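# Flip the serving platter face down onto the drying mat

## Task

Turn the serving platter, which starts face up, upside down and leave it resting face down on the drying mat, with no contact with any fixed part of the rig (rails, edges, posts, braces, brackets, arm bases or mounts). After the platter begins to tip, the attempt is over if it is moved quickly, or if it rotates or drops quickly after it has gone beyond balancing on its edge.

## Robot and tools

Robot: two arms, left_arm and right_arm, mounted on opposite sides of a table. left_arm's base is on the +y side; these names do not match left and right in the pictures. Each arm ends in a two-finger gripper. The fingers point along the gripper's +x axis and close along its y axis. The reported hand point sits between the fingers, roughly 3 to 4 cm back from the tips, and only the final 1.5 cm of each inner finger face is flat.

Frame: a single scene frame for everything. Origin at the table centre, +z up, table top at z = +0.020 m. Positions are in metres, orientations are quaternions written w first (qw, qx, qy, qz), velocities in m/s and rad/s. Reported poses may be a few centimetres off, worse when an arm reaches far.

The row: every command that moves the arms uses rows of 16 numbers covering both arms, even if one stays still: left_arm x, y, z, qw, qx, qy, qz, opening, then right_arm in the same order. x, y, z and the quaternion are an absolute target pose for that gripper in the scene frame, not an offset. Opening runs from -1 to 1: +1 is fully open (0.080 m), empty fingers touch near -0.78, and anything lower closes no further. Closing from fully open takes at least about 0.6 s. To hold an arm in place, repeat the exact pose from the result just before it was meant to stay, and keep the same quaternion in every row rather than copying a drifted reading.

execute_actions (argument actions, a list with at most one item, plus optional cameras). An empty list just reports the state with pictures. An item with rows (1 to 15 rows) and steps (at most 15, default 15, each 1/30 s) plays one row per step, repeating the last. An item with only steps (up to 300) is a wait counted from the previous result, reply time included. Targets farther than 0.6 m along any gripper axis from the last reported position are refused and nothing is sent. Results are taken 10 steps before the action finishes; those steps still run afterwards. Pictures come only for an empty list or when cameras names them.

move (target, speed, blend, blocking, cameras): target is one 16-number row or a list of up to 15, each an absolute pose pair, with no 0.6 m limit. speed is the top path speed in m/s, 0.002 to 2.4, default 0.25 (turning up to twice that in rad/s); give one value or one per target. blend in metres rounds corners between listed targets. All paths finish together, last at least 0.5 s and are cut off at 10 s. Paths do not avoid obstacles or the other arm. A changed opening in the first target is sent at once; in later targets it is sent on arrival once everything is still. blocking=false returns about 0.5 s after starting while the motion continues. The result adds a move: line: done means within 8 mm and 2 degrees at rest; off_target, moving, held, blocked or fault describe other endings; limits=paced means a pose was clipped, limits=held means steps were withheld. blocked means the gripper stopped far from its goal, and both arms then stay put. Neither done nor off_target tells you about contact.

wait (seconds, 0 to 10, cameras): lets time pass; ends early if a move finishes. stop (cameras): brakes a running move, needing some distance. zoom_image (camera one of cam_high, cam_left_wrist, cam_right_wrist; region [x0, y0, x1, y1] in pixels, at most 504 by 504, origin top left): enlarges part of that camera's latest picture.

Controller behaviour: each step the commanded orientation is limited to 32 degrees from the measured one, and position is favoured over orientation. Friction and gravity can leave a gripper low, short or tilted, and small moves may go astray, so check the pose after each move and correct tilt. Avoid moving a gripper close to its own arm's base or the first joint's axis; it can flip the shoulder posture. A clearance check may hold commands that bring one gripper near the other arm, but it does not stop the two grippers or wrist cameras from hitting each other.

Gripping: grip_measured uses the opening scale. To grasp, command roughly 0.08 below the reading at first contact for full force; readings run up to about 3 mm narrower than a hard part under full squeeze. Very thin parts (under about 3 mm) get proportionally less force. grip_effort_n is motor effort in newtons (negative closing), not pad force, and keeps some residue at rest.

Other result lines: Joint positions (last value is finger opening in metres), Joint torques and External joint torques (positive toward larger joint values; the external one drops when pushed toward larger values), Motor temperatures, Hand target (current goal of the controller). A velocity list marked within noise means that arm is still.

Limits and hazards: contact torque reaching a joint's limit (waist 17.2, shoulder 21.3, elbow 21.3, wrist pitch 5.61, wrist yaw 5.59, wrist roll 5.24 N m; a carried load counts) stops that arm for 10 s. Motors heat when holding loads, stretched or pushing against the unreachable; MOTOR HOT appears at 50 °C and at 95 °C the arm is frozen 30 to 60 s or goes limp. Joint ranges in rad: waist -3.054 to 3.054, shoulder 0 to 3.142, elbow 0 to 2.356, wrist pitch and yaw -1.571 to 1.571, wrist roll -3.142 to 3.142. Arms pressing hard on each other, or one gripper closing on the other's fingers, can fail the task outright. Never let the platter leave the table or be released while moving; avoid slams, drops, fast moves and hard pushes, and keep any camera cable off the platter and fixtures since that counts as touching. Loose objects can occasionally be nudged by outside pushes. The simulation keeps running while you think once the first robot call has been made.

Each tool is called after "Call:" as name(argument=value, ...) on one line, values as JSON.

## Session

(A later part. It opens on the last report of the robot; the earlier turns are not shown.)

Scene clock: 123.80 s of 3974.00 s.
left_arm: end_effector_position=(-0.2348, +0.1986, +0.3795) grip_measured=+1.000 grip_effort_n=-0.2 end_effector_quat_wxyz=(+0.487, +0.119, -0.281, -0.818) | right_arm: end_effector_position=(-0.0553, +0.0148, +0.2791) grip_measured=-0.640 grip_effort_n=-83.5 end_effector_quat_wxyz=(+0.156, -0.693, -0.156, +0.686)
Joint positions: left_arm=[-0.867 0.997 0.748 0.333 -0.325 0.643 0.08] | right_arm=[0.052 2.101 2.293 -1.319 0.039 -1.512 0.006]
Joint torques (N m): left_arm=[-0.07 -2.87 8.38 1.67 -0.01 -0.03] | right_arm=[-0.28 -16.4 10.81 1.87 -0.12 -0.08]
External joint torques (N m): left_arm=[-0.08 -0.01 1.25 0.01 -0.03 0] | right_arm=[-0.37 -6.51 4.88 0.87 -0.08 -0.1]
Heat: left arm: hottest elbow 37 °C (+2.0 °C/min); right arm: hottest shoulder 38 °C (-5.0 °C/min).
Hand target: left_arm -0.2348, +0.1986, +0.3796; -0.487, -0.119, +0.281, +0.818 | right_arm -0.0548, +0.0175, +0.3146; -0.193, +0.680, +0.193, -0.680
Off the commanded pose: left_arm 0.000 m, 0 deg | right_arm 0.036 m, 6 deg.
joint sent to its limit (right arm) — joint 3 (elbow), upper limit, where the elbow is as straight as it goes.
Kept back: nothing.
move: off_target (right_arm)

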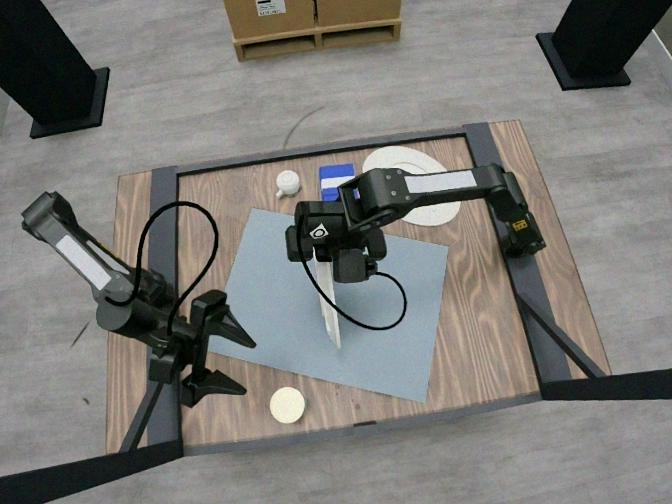

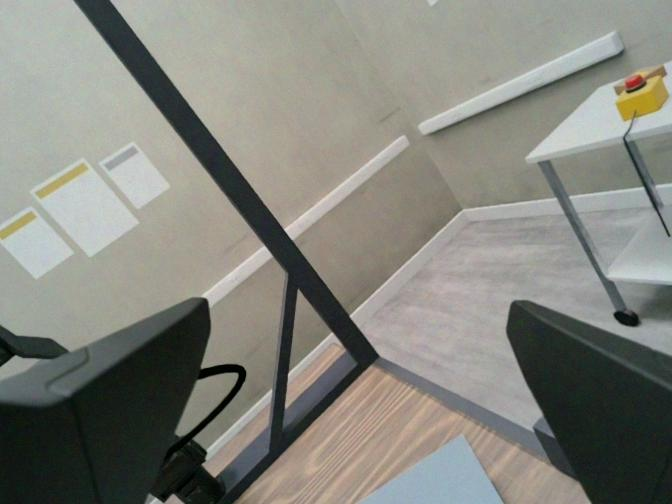

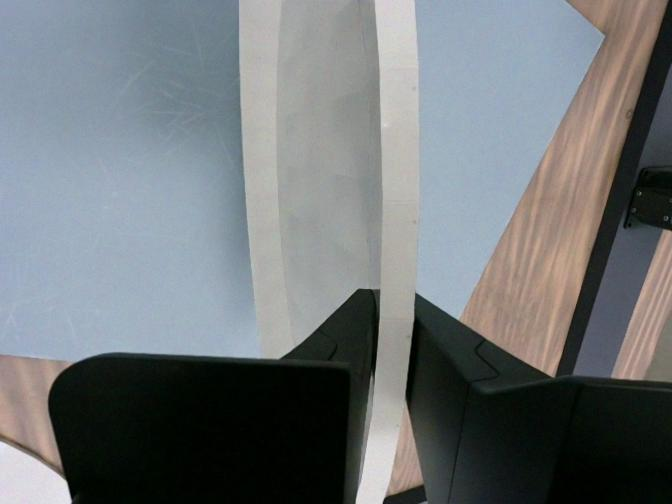

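Call:
move(target=[-0.2348,0.1986,0.3795,0.487,0.119,-0.281,-0.818,1,-0.055,-0.015,0.24,0.183,-0.683,-0.183,0.683,-1], speed=0.05, cameras=["cam_high","cam_right_wrist"])

Scene clock: 129.00 s of 3974.00 s.
left_arm: end_effector_position=(-0.2348, +0.1986, +0.3795) grip_measured=+1.000 grip_effort_n=-0.2 end_effector_quat_wxyz=(+0.487, +0.119, -0.281, -0.818) | right_arm: end_effector_position=(-0.0527, -0.0114, +0.2582) grip_measured=-0.640 grip_effort_n=-83.5 end_effector_quat_wxyz=(+0.201, -0.679, -0.199, +0.677) end_effector_velocity=(+0.002, -0.003, -0.002) end_effector_angular_velocity=(-0.003, +0.010, -0.010)
Joint positions: left_arm=[-0.867 0.997 0.748 0.333 -0.325 0.643 0.08] | right_arm=[0.05 1.813 1.742 -0.928 0.039 -1.513 0.006]
Joint velocities: left_arm=[within noise] | right_arm=[-0.007 -0.012 -0.022 0.007 -0.007 0.007 0]
Joint torques (N m): left_arm=[-0.08 -2.88 8.37 1.68 -0.01 -0.03] | right_arm=[0.17 -8.42 2.62 0.56 -0.12 0.09]
External joint torques (N m): left_arm=[-0.06 0.06 1.19 0 -0.03 0] | right_arm=[0.16 0.13 -4.04 -0.64 -0.09 0.06]
Heat: left arm: hottest elbow 38 °C (+3.0 °C/min); right arm: hottest shoulder 40 °C (-5.0 °C/min).
Hand target: left_arm -0.2348, +0.1986, +0.3796; -0.487, -0.119, +0.281, +0.818 | right_arm -0.0549, -0.0152, +0.2403; -0.183, +0.683, +0.183, -0.683
Off the commanded pose: left_arm 0.000 m, 0 deg | right_arm 0.019 m, 3 deg.
Kept back: nothing.
move: off_target (right_arm)
Images, in order (width x height): cam_high 672x504, cam_right_wrist 672x504.

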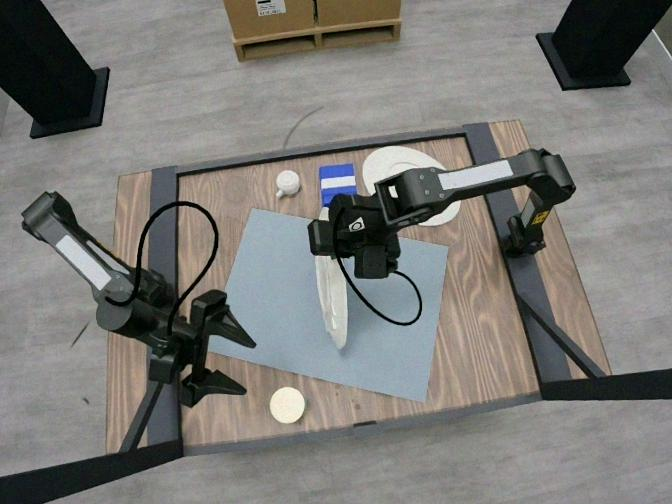

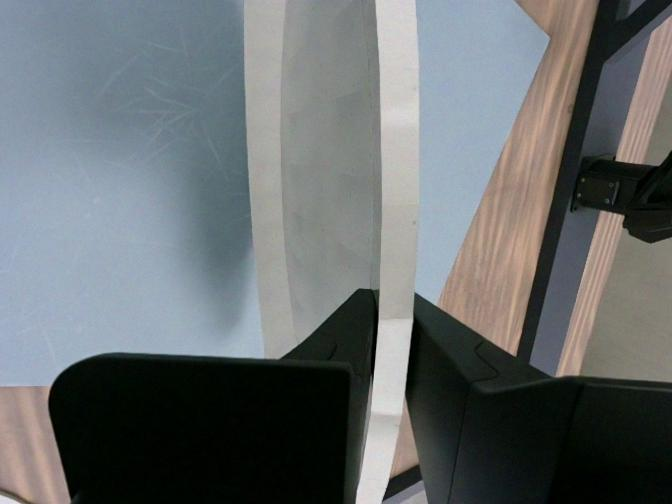

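Call:
move(target=[-0.2348,0.1986,0.3795,0.487,0.119,-0.281,-0.818,1,-0.055,-0.045,0.225,0.213,-0.674,-0.213,0.674,-1], speed=0.05, cameras=[])

Call:
move(target=[-0.2348,0.1986,0.3795,0.487,0.119,-0.281,-0.818,1,-0.055,-0.068,0.2,0.2418,-0.6645,-0.2418,0.6645,-1], speed=0.05, cameras=["cam_high","cam_right_wrist"])

Scene clock: 130.63 s of 3974.00 s.
left_arm: end_effector_position=(-0.2348, +0.1986, +0.3795) grip_measured=+1.000 grip_effort_n=-0.2 end_effector_quat_wxyz=(+0.487, +0.119, -0.281, -0.818) | right_arm: end_effector_position=(-0.0520, -0.0396, +0.2478) grip_measured=-0.640 grip_effort_n=-83.5 end_effector_quat_wxyz=(+0.237, -0.667, -0.232, +0.667) end_effector_velocity=(+0.000, -0.001, -0.001) end_effector_angular_velocity=(+0.012, +0.002, +0.008)
Joint positions: left_arm=[-0.867 0.997 0.748 0.333 -0.325 0.643 0.08] | right_arm=[0.055 1.622 1.428 -0.702 0.046 -1.509 0.006]
Joint velocities: left_arm=[within noise] | right_arm=[-0.002 -0.012 -0.022 0.022 -0.007 -0.007 0]
Joint torques (N m): left_arm=[-0.07 -2.87 8.36 1.68 -0.01 -0.03] | right_arm=[0.42 -6.29 2.41 0.31 0 0.16]
External joint torques (N m): left_arm=[-0.09 0.04 1.2 0.01 -0.02 0] | right_arm=[0.43 0.92 -4.44 -1.03 0.01 0.12]
Heat: left arm: hottest elbow 38 °C (+3.0 °C/min); right arm: hottest shoulder 40 °C (-5.0 °C/min).
Hand target: left_arm -0.2348, +0.1986, +0.3796; -0.487, -0.119, +0.281, +0.818 | right_arm -0.0549, -0.0455, +0.2256; -0.213, +0.674, +0.213, -0.674
Off the commanded pose: left_arm 0.000 m, 0 deg | right_arm 0.024 m, 4 deg.
Kept back: nothing.
move: off_target (right_arm)
No camera images: "cameras" was empty.

Scene clock: 131.77 s of 3974.00 s.
left_arm: end_effector_position=(-0.2348, +0.1986, +0.3795) grip_measured=+1.000 grip_effort_n=-0.2 end_effector_quat_wxyz=(+0.487, +0.119, -0.281, -0.818) | right_arm: end_effector_position=(-0.0517, -0.0625, +0.2346) grip_measured=-0.640 grip_effort_n=-83.5 end_effector_quat_wxyz=(+0.276, -0.652, -0.269, +0.653) end_effector_velocity=(+0.002, -0.003, -0.001) end_effector_angular_velocity=(+0.003, -0.021, +0.008)
Joint positions: left_arm=[-0.867 0.997 0.748 0.333 -0.325 0.643 0.08] | right_arm=[0.063 1.466 1.158 -0.473 0.059 -1.507 0.006]
Joint velocities: left_arm=[within noise] | right_arm=[-0.002 -0.012 -0.017 0.007 0.007 -0.022 0]
Joint torques (N m): left_arm=[-0.07 -2.87 8.37 1.68 -0.01 -0.03] | right_arm=[0.55 -2.61 1.55 0.38 -0.08 0.08]
External joint torques (N m): left_arm=[-0.07 0.04 1.21 0 -0.03 0] | right_arm=[0.54 3.46 -5.34 -1.05 -0.07 0.04]
Heat: left arm: hottest elbow 38 °C (+3.0 °C/min); right arm: hottest shoulder 40 °C (-4.0 °C/min).
Hand target: left_arm -0.2348, +0.1986, +0.3796; -0.487, -0.119, +0.281, +0.818 | right_arm -0.0547, -0.0696, +0.2012; -0.242, +0.665, +0.242, -0.664
Off the commanded pose: left_arm 0.000 m, 0 deg | right_arm 0.035 m, 5 deg.
Kept back: nothing.
move: off_target (right_arm)
Images, in order (width x height): cam_high 672x504, cam_right_wrist 672x504.

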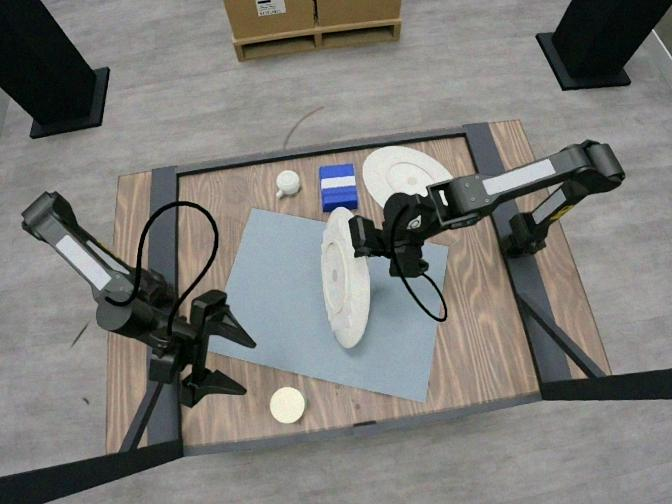

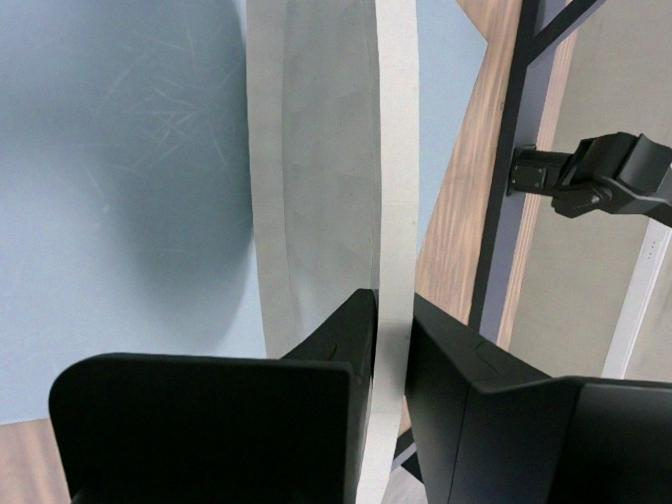

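Call:
move(target=[-0.2348,0.1986,0.3795,0.487,0.119,-0.281,-0.818,1,-0.055,-0.085,0.195,0.271,-0.653,-0.271,0.653,-1], speed=0.05, cameras=[])

Call:
move(target=[-0.2348,0.1986,0.3795,0.487,0.119,-0.281,-0.818,1,-0.055,-0.1,0.17,0.299,-0.641,-0.299,0.641,-1], speed=0.05, cameras=["cam_high","cam_right_wrist"])

Scene clock: 133.33 s of 3974.00 s.
left_arm: end_effector_position=(-0.2348, +0.1986, +0.3795) grip_measured=+1.000 grip_effort_n=-0.2 end_effector_quat_wxyz=(+0.487, +0.119, -0.281, -0.818) | right_arm: end_effector_position=(-0.0520, -0.0794, +0.2256) grip_measured=-0.640 grip_effort_n=-83.5 end_effector_quat_wxyz=(+0.301, -0.641, -0.295, +0.641) end_effector_velocity=(-0.002, -0.003, -0.003) end_effector_angular_velocity=(-0.003, -0.001, +0.013)
Joint positions: left_arm=[-0.867 0.997 0.748 0.333 -0.325 0.643 0.08] | right_arm=[0.072 1.364 0.986 -0.325 0.07 -1.506 0.006]
Joint velocities: left_arm=[within noise] | right_arm=[0.002 -0.007 -0.017 0.007 -0.007 -0.007 0]
Joint torques (N m): left_arm=[-0.07 -2.88 8.36 1.68 -0.01 -0.03] | right_arm=[0.44 -2.28 2.19 0.47 -0.08 0.11]
External joint torques (N m): left_arm=[-0.05 0.07 1.19 0 -0.03 0] | right_arm=[0.46 3.04 -4.79 -1.05 -0.08 0.07]
Heat: left arm: hottest elbow 38 °C (+2.0 °C/min); right arm: hottest shoulder 39 °C (-5.1 °C/min).
Hand target: left_arm -0.2348, +0.1986, +0.3796; -0.487, -0.119, +0.281, +0.818 | right_arm -0.0547, -0.0863, +0.1960; -0.271, +0.653, +0.271, -0.653
Off the commanded pose: left_arm 0.000 m, 0 deg | right_arm 0.031 m, 5 deg.
Kept back: nothing.
move: off_target (right_arm)
No camera images: "cameras" was empty.

Scene clock: 134.47 s of 3974.00 s.
left_arm: end_effector_position=(-0.2348, +0.1986, +0.3795) grip_measured=+1.000 grip_effort_n=-0.2 end_effector_quat_wxyz=(+0.487, +0.119, -0.281, -0.818) | right_arm: end_effector_position=(-0.0516, -0.0956, +0.2096) grip_measured=-0.640 grip_effort_n=-83.5 end_effector_quat_wxyz=(+0.336, -0.624, -0.328, +0.625)
Joint positions: left_arm=[-0.867 0.997 0.748 0.333 -0.325 0.643 0.08] | right_arm=[0.081 1.268 0.776 -0.104 0.085 -1.506 0.006]
Joint torques (N m): left_arm=[-0.07 -2.87 8.37 1.68 -0.01 -0.03] | right_arm=[0.38 1.29 1.48 0.85 -0.11 0.14]
External joint torques (N m): left_arm=[-0.1 -0.01 1.23 0.02 -0.02 0] | right_arm=[0.38 5.97 -5.54 -0.76 -0.11 0.09]
Heat: left arm: hottest elbow 38 °C (+2.0 °C/min); right arm: hottest shoulder 39 °C (-5.0 °C/min).
Hand target: left_arm -0.2348, +0.1986, +0.3796; -0.487, -0.119, +0.281, +0.818 | right_arm -0.0545, -0.1028, +0.1718; -0.299, +0.641, +0.299, -0.641
Off the commanded pose: left_arm 0.000 m, 0 deg | right_arm 0.040 m, 6 deg.
Kept back: nothing.
move: off_target (right_arm)
Images, in order (width x height): cam_high 672x504, cam_right_wrist 672x504.

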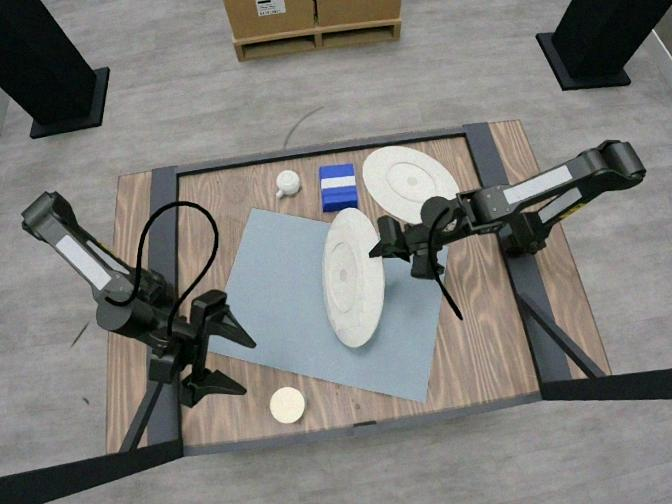

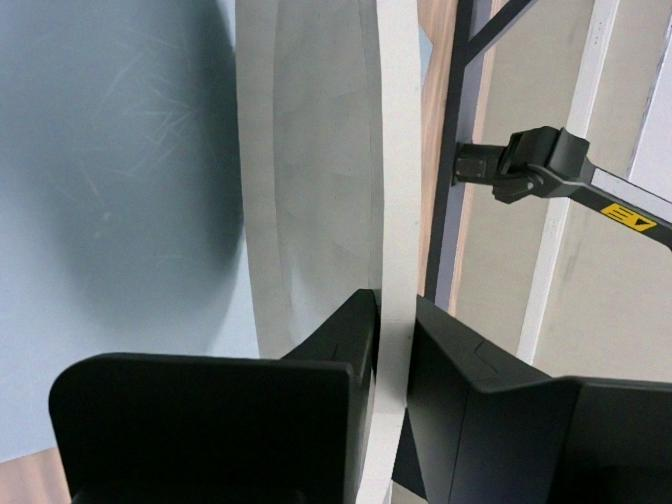

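Call:
move(target=[-0.2348,0.1986,0.3795,0.487,0.119,-0.281,-0.818,1,-0.055,-0.112,0.155,0.31,-0.6355,-0.31,0.6355,-1], speed=0.05, cameras=[])

Call:
move(target=[-0.2348,0.1986,0.3795,0.487,0.119,-0.281,-0.818,1,-0.055,-0.122,0.13,0.31,-0.6355,-0.31,0.6355,-1], speed=0.05, cameras=["cam_high","cam_right_wrist"])

Scene clock: 136.33 s of 3974.00 s.
left_arm: end_effector_position=(-0.2348, +0.1986, +0.3795) grip_measured=+1.000 grip_effort_n=-0.2 end_effector_quat_wxyz=(+0.487, +0.119, -0.281, -0.818) | right_arm: end_effector_position=(-0.0515, -0.1073, +0.2071) grip_measured=-0.640 grip_effort_n=-83.5 end_effector_quat_wxyz=(+0.359, -0.611, -0.349, +0.613)
Joint positions: left_arm=[-0.867 0.997 0.748 0.333 -0.325 0.643 0.08] | right_arm=[0.088 1.198 0.667 0.008 0.095 -1.506 0.006]
Joint torques (N m): left_arm=[-0.04 -2.86 8.36 1.65 0.01 -0.03] | right_arm=[-0.01 -2.63 5.67 1.53 0.01 0.09]
External joint torques (N m): left_arm=[-0.04 -0.01 1.31 0.01 0 0] | right_arm=[-0.01 1.42 -1.19 -0.09 0 0.05]
Heat: left arm: hottest elbow 38 °C (+2.0 °C/min); right arm: hottest shoulder 38 °C (-6.1 °C/min).
Hand target: left_arm -0.2348, +0.1986, +0.3795; -0.487, -0.119, +0.281, +0.818 | right_arm -0.0516, -0.1064, +0.2002; -0.353, +0.615, +0.344, -0.615
Off the commanded pose: left_arm 0.000 m, 0 deg | right_arm 0.052 m, 8 deg.
Kept back: nothing.
move: blocked (right_arm; both arms now hold where they are)
No camera images: "cameras" was empty.

Scene clock: 138.33 s of 3974.00 s.
left_arm: end_effector_position=(-0.2348, +0.1986, +0.3795) grip_measured=+1.000 grip_effort_n=-0.2 end_effector_quat_wxyz=(+0.487, +0.119, -0.281, -0.818) | right_arm: end_effector_position=(-0.0504, -0.1148, +0.1997) grip_measured=-0.640 grip_effort_n=-83.5 end_effector_quat_wxyz=(+0.378, -0.602, -0.363, +0.603)
Joint positions: left_arm=[-0.867 0.997 0.748 0.333 -0.325 0.643 0.08] | right_arm=[0.092 1.165 0.574 0.119 0.105 -1.503 0.006]
Joint torques (N m): left_arm=[-0.05 -2.85 8.37 1.65 0.01 -0.03] | right_arm=[-0.05 -1.41 5.13 1.63 0.03 0.07]
External joint torques (N m): left_arm=[-0.04 0.1 1.2 -0.03 0 0] | right_arm=[-0.03 2.33 -1.67 -0.02 0.02 0.02]
Heat: left arm: hottest elbow 38 °C (+2.0 °C/min); right arm: hottest shoulder 38 °C (-6.1 °C/min).
Hand target: left_arm -0.2348, +0.1986, +0.3795; -0.487, -0.119, +0.281, +0.818 | right_arm -0.0506, -0.1143, +0.1903; -0.369, +0.607, +0.356, -0.607
Off the commanded pose: left_arm 0.000 m, 0 deg | right_arm 0.070 m, 11 deg.
Kept back: nothing.
move: blocked (right_arm; both arms now hold where they are)
Images, in order (width x height): cam_high 672x504, cam_right_wrist 672x504.

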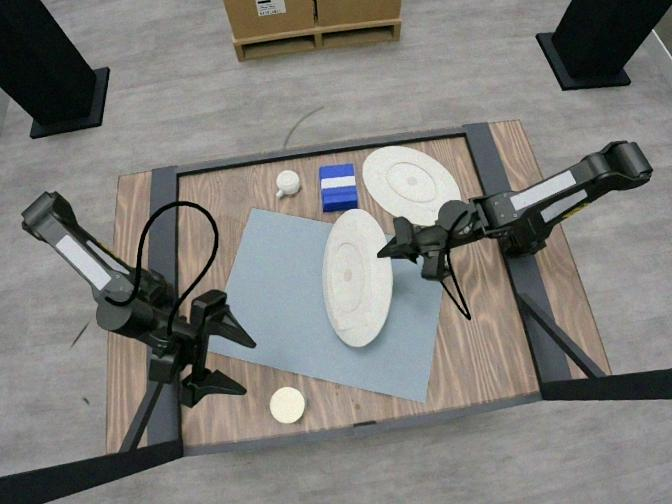

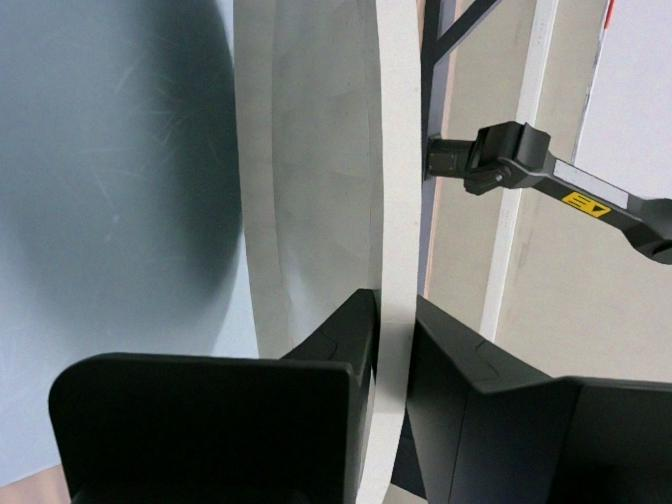

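Call:
move(target=[-0.2348,0.1986,0.3795,0.487,0.119,-0.281,-0.818,1,-0.052,-0.13,0.162,0.4005,-0.583,-0.4005,0.583,-1], speed=0.05, cameras=[])

Call:
move(target=[-0.2348,0.1986,0.3795,0.487,0.119,-0.281,-0.818,1,-0.052,-0.139,0.14,0.42,-0.5685,-0.42,0.5685,-1], speed=0.05, cameras=["cam_high","cam_right_wrist"])

Scene clock: 141.77 s of 3974.00 s.
left_arm: end_effector_position=(-0.2348, +0.1986, +0.3795) grip_measured=+1.000 grip_effort_n=-0.2 end_effector_quat_wxyz=(+0.487, +0.119, -0.281, -0.818) | right_arm: end_effector_position=(-0.0501, -0.1298, +0.1804) grip_measured=-0.636 grip_effort_n=-83.5 end_effector_quat_wxyz=(+0.420, -0.571, -0.411, +0.573) end_effector_velocity=(+0.000, -0.002, -0.003) end_effector_angular_velocity=(+0.002, -0.018, +0.011)
Joint positions: left_arm=[-0.867 0.997 0.748 0.333 -0.325 0.643 0.08] | right_arm=[0.1 1.149 0.342 0.49 0.114 -1.523 0.006]
Joint velocities: left_arm=[within noise] | right_arm=[-0.002 0.002 -0.017 0.022 -0.007 -0.022 0]
Joint torques (N m): left_arm=[-0.07 -2.87 8.36 1.68 -0.02 -0.03] | right_arm=[0.14 1.18 4.2 1.4 -0.02 -0.09]
External joint torques (N m): left_arm=[-0.06 0.09 1.15 -0.02 -0.04 0] | right_arm=[0.12 4.39 -2.25 -0.34 -0.02 -0.14]
Heat: left arm: hottest elbow 38 °C (+2.0 °C/min); right arm: hottest shoulder 37 °C (-8.0 °C/min).
Hand target: left_arm -0.2348, +0.1986, +0.3796; -0.487, -0.119, +0.281, +0.818 | right_arm -0.0519, -0.1312, +0.1624; -0.400, +0.583, +0.400, -0.583
Off the commanded pose: left_arm 0.000 m, 0 deg | right_arm 0.018 m, 3 deg.
Kept back: nothing.
move: off_target (right_arm)
No camera images: "cameras" was empty.

Scene clock: 142.73 s of 3974.00 s.
left_arm: end_effector_position=(-0.2348, +0.1986, +0.3795) grip_measured=+1.000 grip_effort_n=-0.2 end_effector_quat_wxyz=(+0.487, +0.119, -0.281, -0.818) | right_arm: end_effector_position=(-0.0497, -0.1399, +0.1659) grip_measured=-0.617 grip_effort_n=-83.5 end_effector_quat_wxyz=(+0.450, -0.548, -0.439, +0.552) end_effector_velocity=(+0.002, -0.002, -0.004) end_effector_angular_velocity=(+0.003, -0.008, -0.008)
Joint positions: left_arm=[-0.867 0.997 0.748 0.333 -0.325 0.643 0.08] | right_arm=[0.108 1.23 0.197 0.819 0.128 -1.529 0.007]
Joint velocities: left_arm=[within noise] | right_arm=[-0.002 0.017 -0.017 0.037 0.007 -0.007 0]
Joint torques (N m): left_arm=[-0.08 -2.86 8.38 1.68 -0.01 -0.03] | right_arm=[0.51 3.91 4.3 0.03 -0.19 -0.13]
External joint torques (N m): left_arm=[-0.09 0.1 1.16 -0.01 -0.03 0] | right_arm=[0.52 7 -1.45 -1.73 -0.2 -0.18]
Heat: left arm: hottest elbow 38 °C (+2.0 °C/min); right arm: hottest shoulder 37 °C (-7.0 °C/min).
Hand target: left_arm -0.2348, +0.1986, +0.3796; -0.487, -0.119, +0.281, +0.818 | right_arm -0.0517, -0.1415, +0.1411; -0.420, +0.569, +0.420, -0.569
Off the commanded pose: left_arm 0.000 m, 0 deg | right_arm 0.026 m, 5 deg.
Kept back: nothing.
move: off_target (right_arm)
Images, in order (width x height): cam_high 672x504, cam_right_wrist 672x504.

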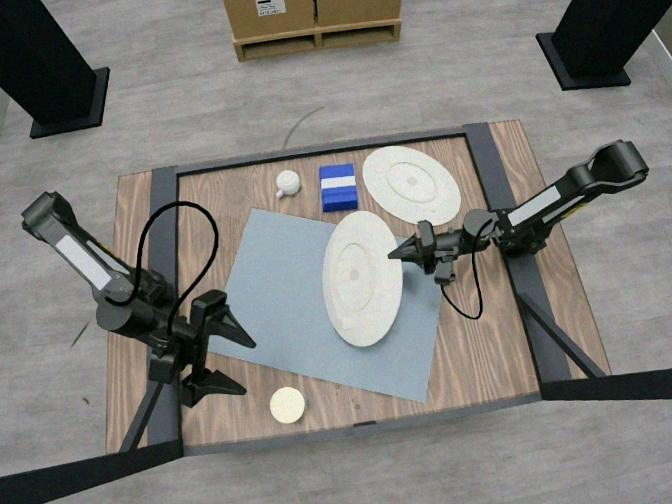

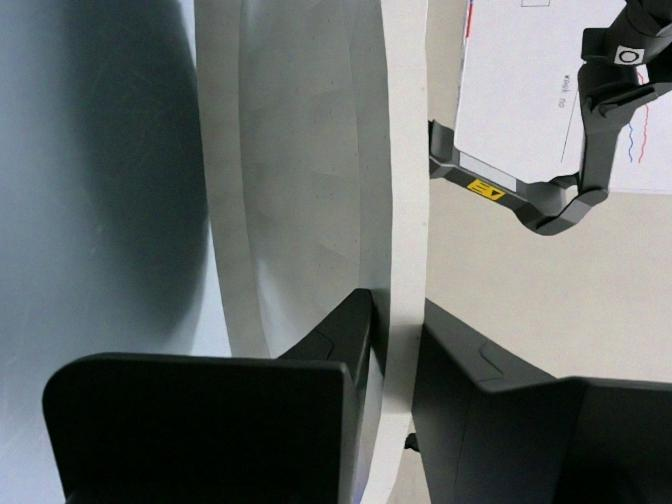

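Call:
move(target=[-0.2348,0.1986,0.3795,0.487,0.119,-0.281,-0.818,1,-0.05,-0.14,0.155,0.42,-0.5685,-0.42,0.5685,-0.6], speed=0.05, cameras=[])

Call:
move(target=[-0.2348,0.1986,0.3795,0.487,0.119,-0.281,-0.818,1,-0.05,-0.14,0.155,0.3955,-0.5865,-0.3955,0.5865,-0.5], speed=0.05, cameras=["cam_high","cam_right_wrist"])

Scene clock: 144.30 s of 3974.00 s.
left_arm: end_effector_position=(-0.2348, +0.1986, +0.3795) grip_measured=+1.000 grip_effort_n=-0.2 end_effector_quat_wxyz=(+0.487, +0.119, -0.281, -0.818) | right_arm: end_effector_position=(-0.0482, -0.1443, +0.1516) grip_measured=-0.597 grip_effort_n=-17.9 end_effector_quat_wxyz=(+0.423, -0.571, -0.416, +0.567)
Joint positions: left_arm=[-0.867 0.997 0.748 0.333 -0.325 0.643 0.08] | right_arm=[0.104 1.205 0.21 0.691 0.125 -1.531 0.008]
Joint torques (N m): left_arm=[-0.07 -2.87 8.36 1.68 -0.01 -0.03] | right_arm=[-0.22 -2.54 6.84 1.03 -0.31 -0.13]
External joint torques (N m): left_arm=[-0.08 0.07 1.18 0 -0.03 0] | right_arm=[-0.22 0.43 1.1 -0.68 -0.32 -0.18]
Heat: left arm: hottest elbow 38 °C (+2.0 °C/min); right arm: hottest shoulder 36 °C (-7.1 °C/min).
Hand target: left_arm -0.2348, +0.1986, +0.3796; -0.487, -0.119, +0.281, +0.818 | right_arm -0.0500, -0.1401, +0.1551; -0.420, +0.569, +0.420, -0.569
Off the commanded pose: left_arm 0.000 m, 0 deg | right_arm 0.006 m, 1 deg.
Kept back: nothing.
move: done
No camera images: "cameras" was empty.

Scene clock: 145.40 s of 3974.00 s.
left_arm: end_effector_position=(-0.2348, +0.1986, +0.3795) grip_measured=+1.000 grip_effort_n=-0.2 end_effector_quat_wxyz=(+0.487, +0.119, -0.281, -0.818) | right_arm: end_effector_position=(-0.0489, -0.1431, +0.1487) grip_measured=-0.498 grip_effort_n=-10.9 end_effector_quat_wxyz=(+0.392, -0.592, -0.391, +0.586)
Joint positions: left_arm=[-0.867 0.997 0.748 0.333 -0.325 0.643 0.08] | right_arm=[0.101 1.168 0.28 0.488 0.116 -1.528 0.013]
Joint torques (N m): left_arm=[-0.07 -2.87 8.37 1.68 -0.01 -0.03] | right_arm=[-0.15 -4.37 6.71 1.06 -0.18 0.03]
External joint torques (N m): left_arm=[-0.07 0.03 1.21 0.01 -0.03 0] | right_arm=[-0.15 -1.33 0.65 -0.62 -0.2 -0.02]
Heat: left arm: hottest elbow 38 °C (+2.0 °C/min); right arm: hottest shoulder 36 °C (-7.1 °C/min).
Hand target: left_arm -0.2348, +0.1986, +0.3796; -0.487, -0.119, +0.281, +0.818 | right_arm -0.0500, -0.1401, +0.1550; -0.395, +0.586, +0.395, -0.586
Off the commanded pose: left_arm 0.000 m, 0 deg | right_arm 0.007 m, 1 deg.
Kept back: nothing.
move: done
Images, in order (width x height): cam_high 672x504, cam_right_wrist 672x504.

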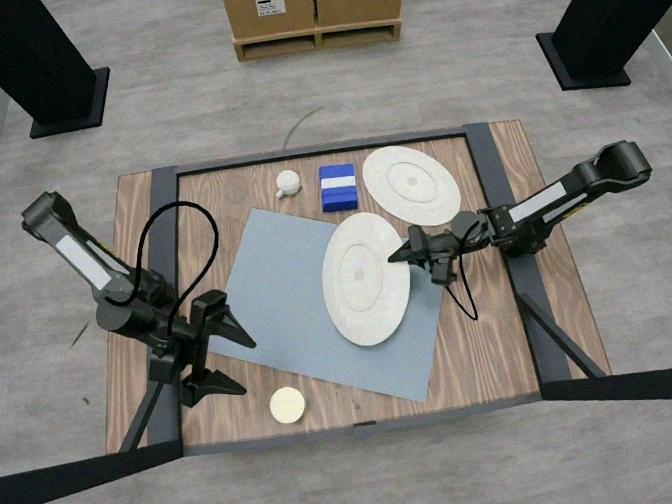

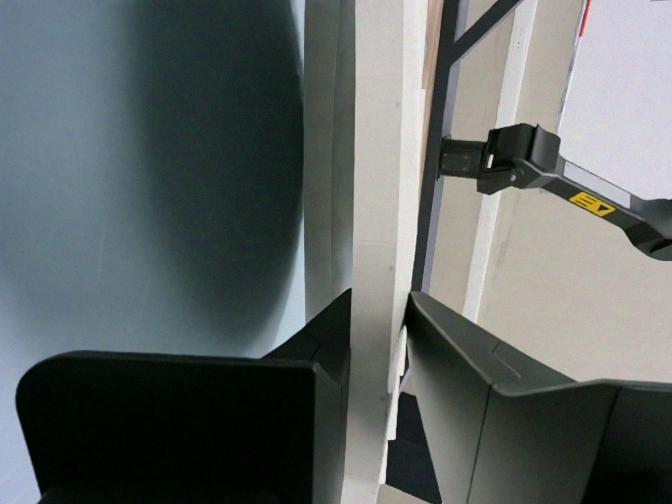

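Call:
move(target=[[-0.2348,0.1986,0.3795,0.487,0.119,-0.281,-0.818,1,-0.05,-0.14,0.142,0.3705,-0.602,-0.3705,0.602,-0.4],[-0.2348,0.1986,0.3795,0.487,0.119,-0.281,-0.818,1,-0.05,-0.143,0.125,0.342,-0.619,-0.342,0.619,-0.33]], speed=0.05, cameras=["cam_high","cam_right_wrist"])

Call:
move(target=[-0.2348,0.1986,0.3795,0.487,0.119,-0.281,-0.818,1,-0.05,-0.146,0.105,0.31,-0.6355,-0.31,0.6355,-0.2], speed=0.05, cameras=["cam_high","cam_right_wrist"])

Scene clock: 148.67 s of 3974.00 s.
left_arm: end_effector_position=(-0.2348, +0.1986, +0.3795) grip_measured=+1.000 grip_effort_n=-0.2 end_effector_quat_wxyz=(+0.487, +0.119, -0.281, -0.818) | right_arm: end_effector_position=(-0.0475, -0.1433, +0.1341) grip_measured=-0.326 grip_effort_n=-21.2 end_effector_quat_wxyz=(+0.356, -0.617, -0.349, +0.610)
Joint positions: left_arm=[-0.867 0.997 0.748 0.333 -0.325 0.643 0.08] | right_arm=[0.093 1.195 0.347 0.316 0.107 -1.512 0.02]
Joint torques (N m): left_arm=[-0.07 -2.87 8.37 1.68 -0.01 -0.03] | right_arm=[-0.08 -0.28 5.73 1.04 -0.46 0.02]
External joint torques (N m): left_arm=[-0.09 0.14 1.14 -0.02 -0.02 0] | right_arm=[-0.08 3.08 -0.52 -0.62 -0.47 -0.03]
Heat: left arm: hottest elbow 38 °C (+2.0 °C/min); right arm: hottest shoulder 36 °C (-6.0 °C/min).
Hand target: left_arm -0.2348, +0.1986, +0.3796; -0.487, -0.119, +0.281, +0.818 | right_arm -0.0499, -0.1435, +0.1252; -0.342, +0.619, +0.342, -0.619
Off the commanded pose: left_arm 0.000 m, 0 deg | right_arm 0.009 m, 2 deg.
Kept back: nothing.
move: off_target (right_arm); target 2's new opening was sent with right_arm's hand 0.015 m and 3 deg from that target
Images, in order (width x height): cam_high 672x504, cam_right_wrist 672x504.

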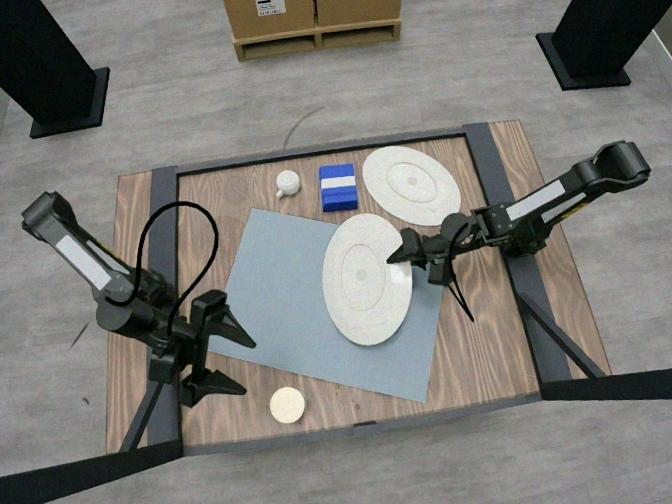

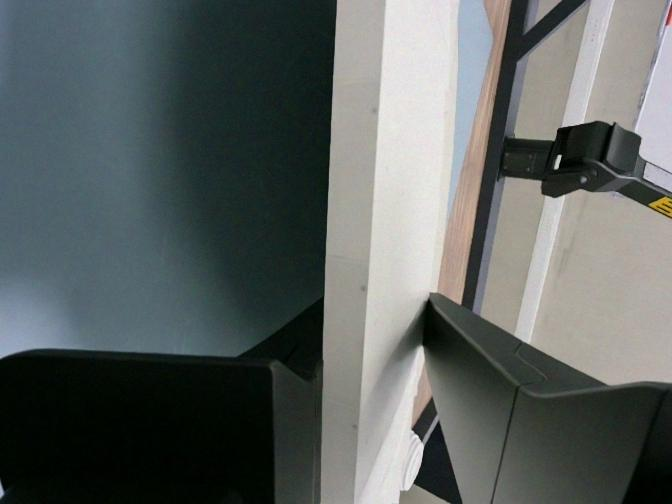

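Scene clock: 149.93 s of 3974.00 s.
left_arm: end_effector_position=(-0.2348, +0.1986, +0.3795) grip_measured=+1.000 grip_effort_n=-0.2 end_effector_quat_wxyz=(+0.487, +0.119, -0.281, -0.818) | right_arm: end_effector_position=(-0.0478, -0.1465, +0.1183) grip_measured=-0.193 grip_effort_n=-35.1 end_effector_quat_wxyz=(+0.330, -0.630, -0.324, +0.624)
Joint positions: left_arm=[-0.867 0.997 0.748 0.333 -0.325 0.643 0.08] | right_arm=[0.092 1.233 0.365 0.255 0.101 -1.505 0.026]
Joint torques (N m): left_arm=[-0.06 -2.87 8.38 1.68 -0.01 -0.03] | right_arm=[-0.28 1.53 6.28 0.37 -0.5 0.06]
External joint torques (N m): left_arm=[-0.05 0.03 1.22 0 -0.03 0] | right_arm=[-0.3 5.03 0.18 -1.21 -0.5 0.01]
Heat: left arm: hottest elbow 38 °C (+2.0 °C/min); right arm: hottest shoulder 35 °C (-7.0 °C/min).
Hand target: left_arm -0.2348, +0.1986, +0.3796; -0.487, -0.119, +0.281, +0.818 | right_arm -0.0499, -0.1471, +0.1054; -0.310, +0.636, +0.310, -0.635
Off the commanded pose: left_arm 0.000 m, 0 deg | right_arm 0.014 m, 3 deg.
Kept back: nothing.
move: off_target (right_arm)
Images, in order (width x height): cam_high 672x504, cam_right_wrist 672x504.

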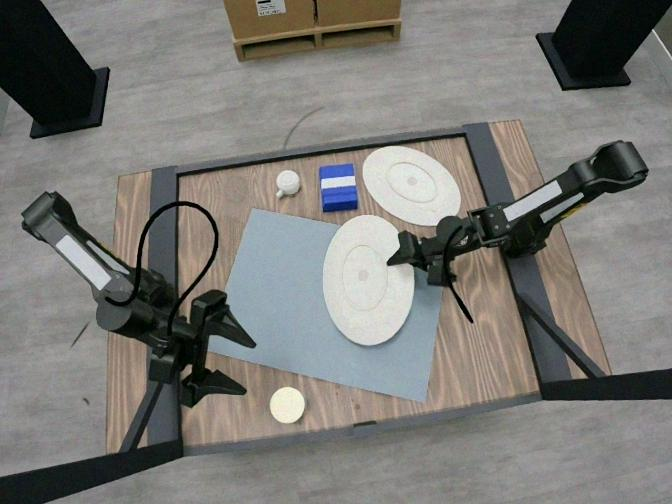

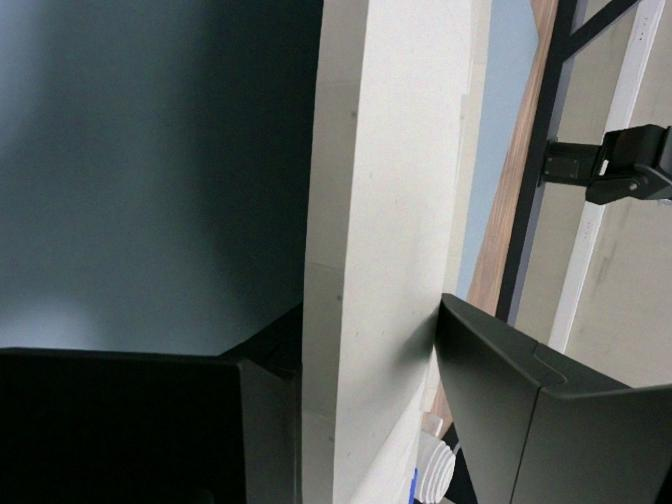

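Call:
move(target=[-0.2348,0.1986,0.3795,0.487,0.119,-0.281,-0.818,1,-0.05,-0.144,0.094,0.299,-0.641,-0.299,0.641,0.0], speed=0.05, cameras=[])

Call:
move(target=[-0.2348,0.1986,0.3795,0.487,0.119,-0.281,-0.818,1,-0.05,-0.144,0.078,0.299,-0.641,-0.299,0.641,0.1], speed=0.04, cameras=["cam_high","cam_right_wrist"])

Scene clock: 151.17 s of 3974.00 s.
left_arm: end_effector_position=(-0.2348, +0.1986, +0.3795) grip_measured=+1.000 grip_effort_n=-0.2 end_effector_quat_wxyz=(+0.487, +0.119, -0.281, -0.818) | right_arm: end_effector_position=(-0.0482, -0.1474, +0.1009) grip_measured=+0.004 grip_effort_n=-20.2 end_effector_quat_wxyz=(+0.310, -0.640, -0.307, +0.633)
Joint positions: left_arm=[-0.867 0.997 0.748 0.333 -0.325 0.643 0.08] | right_arm=[0.091 1.298 0.367 0.259 0.094 -1.504 0.035]
Joint torques (N m): left_arm=[-0.06 -2.87 8.37 1.68 -0.01 -0.03] | right_arm=[-0.16 0.67 6.95 0.87 -0.44 0.04]
External joint torques (N m): left_arm=[-0.06 0.12 1.13 -0.02 -0.03 0] | right_arm=[-0.17 4.41 1.1 -0.68 -0.44 0]
Heat: left arm: hottest elbow 38 °C (+2.0 °C/min); right arm: hottest shoulder 35 °C (-7.1 °C/min).
Hand target: left_arm -0.2348, +0.1986, +0.3796; -0.487, -0.119, +0.281, +0.818 | right_arm -0.0500, -0.1445, +0.0941; -0.299, +0.641, +0.299, -0.641
Off the commanded pose: left_arm 0.000 m, 0 deg | right_arm 0.008 m, 2 deg.
Kept back: nothing.
move: done
No camera images: "cameras" was empty.

Scene clock: 151.87 s of 3974.00 s.
left_arm: end_effector_position=(-0.2348, +0.1986, +0.3795) grip_measured=+1.000 grip_effort_n=-0.2 end_effector_quat_wxyz=(+0.487, +0.119, -0.281, -0.818) | right_arm: end_effector_position=(-0.0491, -0.1432, +0.0868) grip_measured=+0.104 grip_effort_n=-20.7 end_effector_quat_wxyz=(+0.310, -0.639, -0.307, +0.634)
Joint positions: left_arm=[-0.867 0.997 0.748 0.333 -0.325 0.643 0.08] | right_arm=[0.09 1.382 0.35 0.361 0.091 -1.504 0.04]
Joint torques (N m): left_arm=[-0.07 -2.87 8.37 1.68 -0.01 -0.03] | right_arm=[-0.2 -1.32 4.82 1.18 -0.33 0.05]
External joint torques (N m): left_arm=[-0.08 0.09 1.2 0 -0.02 0] | right_arm=[-0.22 2.65 -0.6 -0.35 -0.33 0.01]
Heat: left arm: hottest elbow 38 °C (+2.0 °C/min); right arm: hottest shoulder 35 °C (-7.0 °C/min).
Hand target: left_arm -0.2348, +0.1986, +0.3796; -0.487, -0.119, +0.281, +0.818 | right_arm -0.0500, -0.1444, +0.0783; -0.299, +0.641, +0.299, -0.641
Off the commanded pose: left_arm 0.000 m, 0 deg | right_arm 0.009 m, 2 deg.
Kept back: nothing.
move: off_target (right_arm)
Images, in order (width x height): cam_high 672x504, cam_right_wrist 672x504.

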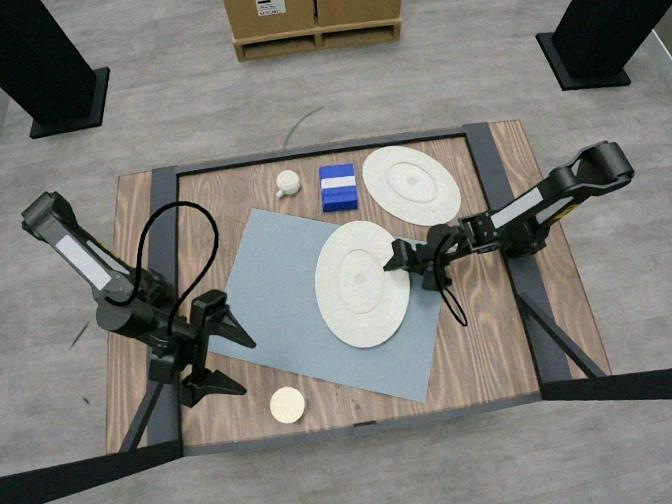

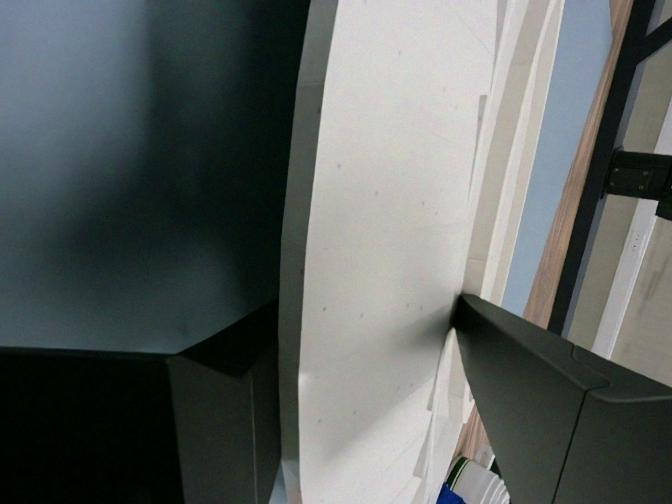

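Call:
move(target=[-0.2348,0.1986,0.3795,0.487,0.119,-0.281,-0.818,1,-0.05,-0.148,0.068,0.299,-0.641,-0.299,0.641,0.1], speed=0.04, cameras=["cam_right_wrist"])

Call:
move(target=[-0.2348,0.1986,0.3795,0.487,0.119,-0.281,-0.818,1,-0.05,-0.163,0.068,0.299,-0.641,-0.299,0.641,0.1], speed=0.04, cameras=["cam_high","cam_right_wrist"])

Scene clock: 153.07 s of 3974.00 s.
left_arm: end_effector_position=(-0.2348, +0.1986, +0.3795) grip_measured=+1.000 grip_effort_n=-0.2 end_effector_quat_wxyz=(+0.487, +0.119, -0.281, -0.818) | right_arm: end_effector_position=(-0.0489, -0.1453, +0.0803) grip_measured=+0.107 grip_effort_n=-33.3 end_effector_quat_wxyz=(+0.314, -0.636, -0.311, +0.632)
Joint positions: left_arm=[-0.867 0.997 0.748 0.333 -0.325 0.643 0.08] | right_arm=[0.09 1.409 0.317 0.435 0.091 -1.504 0.04]
Joint torques (N m): left_arm=[-0.07 -2.86 8.38 1.68 -0.01 -0.03] | right_arm=[-0.25 -0.68 4.3 0.73 -0.23 0.14]
External joint torques (N m): left_arm=[-0.08 0.03 1.26 0.02 -0.02 0] | right_arm=[-0.25 3.27 -0.91 -0.81 -0.23 0.09]
Heat: left arm: hottest elbow 38 °C (+2.0 °C/min); right arm: hottest shoulder 35 °C (-8.1 °C/min).
Hand target: left_arm -0.2348, +0.1986, +0.3796; -0.487, -0.119, +0.281, +0.818 | right_arm -0.0500, -0.1487, +0.0684; -0.299, +0.641, +0.299, -0.641
Off the commanded pose: left_arm 0.000 m, 0 deg | right_arm 0.013 m, 3 deg.
Kept back: nothing.
move: off_target (right_arm)
Images, in order (width x height): cam_right_wrist 672x504.

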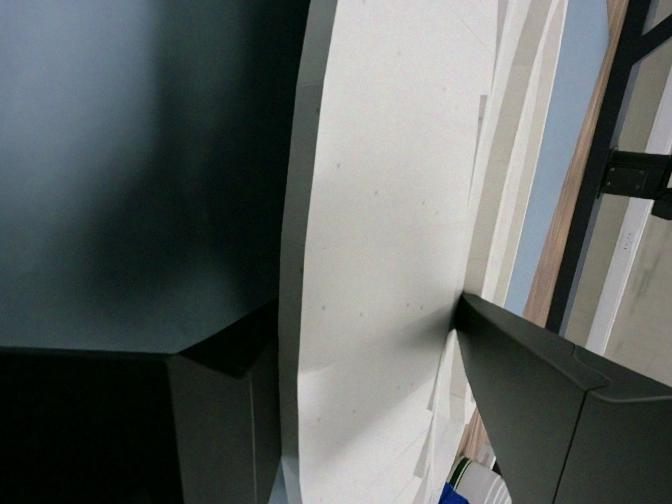

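Scene clock: 153.80 s of 3974.00 s.
left_arm: end_effector_position=(-0.2348, +0.1986, +0.3795) grip_measured=+1.000 grip_effort_n=0.2 end_effector_quat_wxyz=(+0.487, +0.119, -0.281, -0.818) | right_arm: end_effector_position=(-0.0490, -0.1507, +0.0799) grip_measured=+0.107 grip_effort_n=-33.3 end_effector_quat_wxyz=(+0.316, -0.635, -0.311, +0.633)
Joint positions: left_arm=[-0.867 0.997 0.748 0.333 -0.325 0.643 0.08] | right_arm=[0.093 1.386 0.295 0.436 0.091 -1.501 0.04]
Joint torques (N m): left_arm=[-0.07 -2.88 8.36 1.68 -0.01 -0.03] | right_arm=[0.45 -5.08 1.49 -0.13 -0.1 0.2]
External joint torques (N m): left_arm=[-0.09 0.04 1.22 0 -0.02 0] | right_arm=[0.42 -1.28 -3.8 -1.7 -0.09 0.15]
Heat: left arm: hottest elbow 38 °C (+2.0 °C/min); right arm: hottest shoulder 35 °C (-8.0 °C/min).
Hand target: left_arm -0.2348, +0.1986, +0.3796; -0.487, -0.119, +0.281, +0.818 | right_arm -0.0498, -0.1627, +0.0681; -0.299, +0.641, +0.299, -0.641
Off the commanded pose: left_arm 0.000 m, 0 deg | right_arm 0.017 m, 3 deg.
Kept back: nothing.
move: off_target (right_arm)
Images, in order (width x height): cam_high 672x504, cam_right_wrist 672x504.

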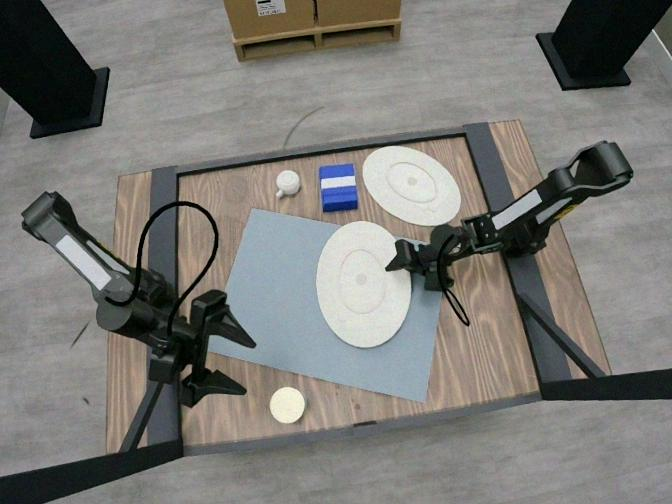

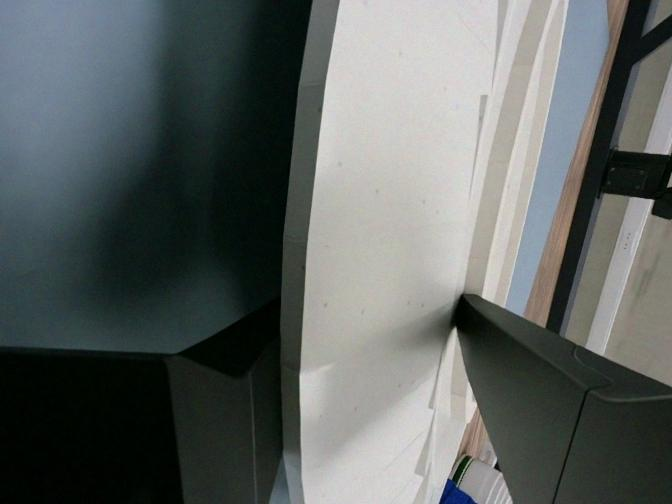

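Call:
move(target=[-0.2348,0.1986,0.3795,0.487,0.119,-0.281,-0.818,1,-0.05,-0.152,0.078,0.299,-0.641,-0.299,0.641,0.3], speed=0.04, cameras=["cam_right_wrist"])

Call:
move(target=[-0.2348,0.1986,0.3795,0.487,0.119,-0.281,-0.818,1,-0.05,-0.175,0.08,0.299,-0.641,-0.299,0.641,0.3], speed=0.05, cameras=["cam_high","cam_right_wrist"])

Scene clock: 155.00 s of 3974.00 s.
left_arm: end_effector_position=(-0.2348, +0.1986, +0.3795) grip_measured=+1.000 grip_effort_n=-0.2 end_effector_quat_wxyz=(+0.487, +0.119, -0.281, -0.818) | right_arm: end_effector_position=(-0.0484, -0.1606, +0.0680) grip_measured=+0.297 grip_effort_n=13.7 end_effector_quat_wxyz=(+0.289, -0.649, -0.288, +0.643)
Joint positions: left_arm=[-0.867 0.997 0.748 0.333 -0.325 0.643 0.08] | right_arm=[0.093 1.384 0.302 0.348 0.09 -1.501 0.048]
Joint torques (N m): left_arm=[-0.07 -2.87 8.37 1.68 -0.01 -0.04] | right_arm=[0 -5.56 6.52 1.5 -0.21 0.05]
External joint torques (N m): left_arm=[-0.07 0.08 1.19 0 -0.02 -0.01] | right_arm=[-0.01 -1.78 1.26 0.01 -0.21 0]
Heat: left arm: hottest elbow 38 °C (+1.0 °C/min); right arm: hottest shoulder 35 °C (-9.0 °C/min).
Hand target: left_arm -0.2348, +0.1986, +0.3796; -0.487, -0.119, +0.281, +0.818 | right_arm -0.0499, -0.1524, +0.0780; -0.299, +0.641, +0.299, -0.641
Off the commanded pose: left_arm 0.000 m, 0 deg | right_arm 0.013 m, 2 deg.
Kept back: nothing.
move: off_target (right_arm)
Images, in order (width x height): cam_right_wrist 672x504.

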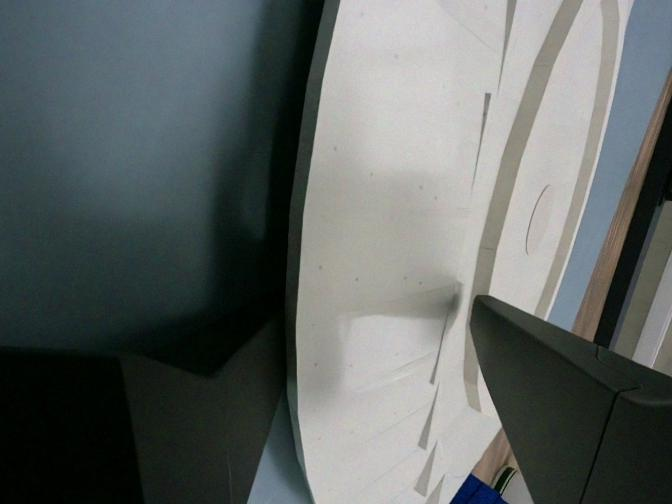

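Scene clock: 155.90 s of 3974.00 s.
left_arm: end_effector_position=(-0.2348, +0.1986, +0.3795) grip_measured=+1.000 grip_effort_n=-0.2 end_effector_quat_wxyz=(+0.487, +0.119, -0.281, -0.818) | right_arm: end_effector_position=(-0.0497, -0.1750, +0.0784) grip_measured=+0.297 grip_effort_n=10.5 end_effector_quat_wxyz=(+0.296, -0.641, -0.298, +0.642)
Joint positions: left_arm=[-0.867 0.997 0.748 0.333 -0.325 0.643 0.08] | right_arm=[0.103 1.254 0.254 0.294 0.09 -1.496 0.048]
Joint torques (N m): left_arm=[-0.07 -2.88 8.37 1.68 -0.01 -0.03] | right_arm=[0.25 -4.58 4.54 1.08 0.09 0.18]
External joint torques (N m): left_arm=[-0.06 0.11 1.17 -0.01 -0.02 0] | right_arm=[0.24 -1.46 -1.03 -0.42 0.09 0.14]
Heat: left arm: hottest elbow 38 °C (+1.0 °C/min); right arm: hottest shoulder 35 °C (-9.0 °C/min).
Hand target: left_arm -0.2348, +0.1986, +0.3796; -0.487, -0.119, +0.281, +0.818 | right_arm -0.0500, -0.1750, +0.0800; -0.299, +0.641, +0.299, -0.641
Off the commanded pose: left_arm 0.000 m, 0 deg | right_arm 0.002 m, 0 deg.
Kept back: nothing.
move: done
Images, in order (width x height): cam_high 672x504, cam_right_wrist 672x504.

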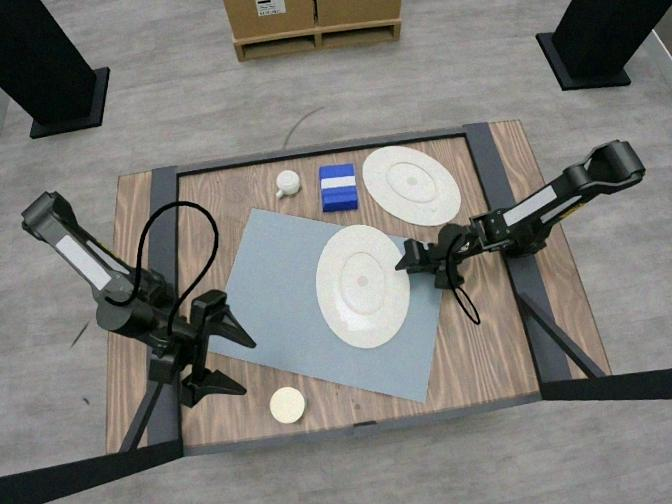

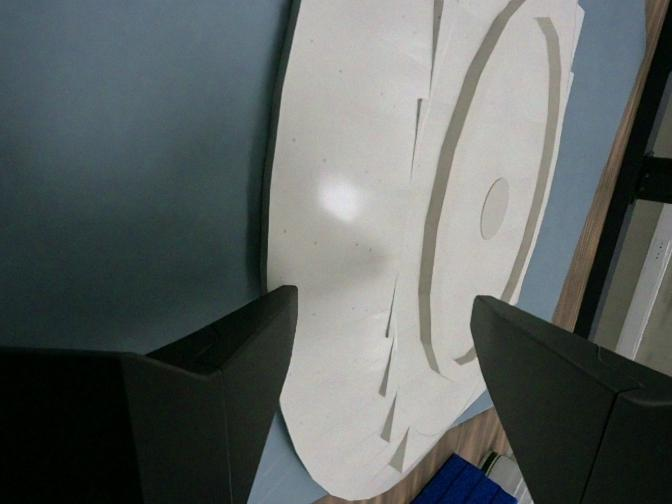

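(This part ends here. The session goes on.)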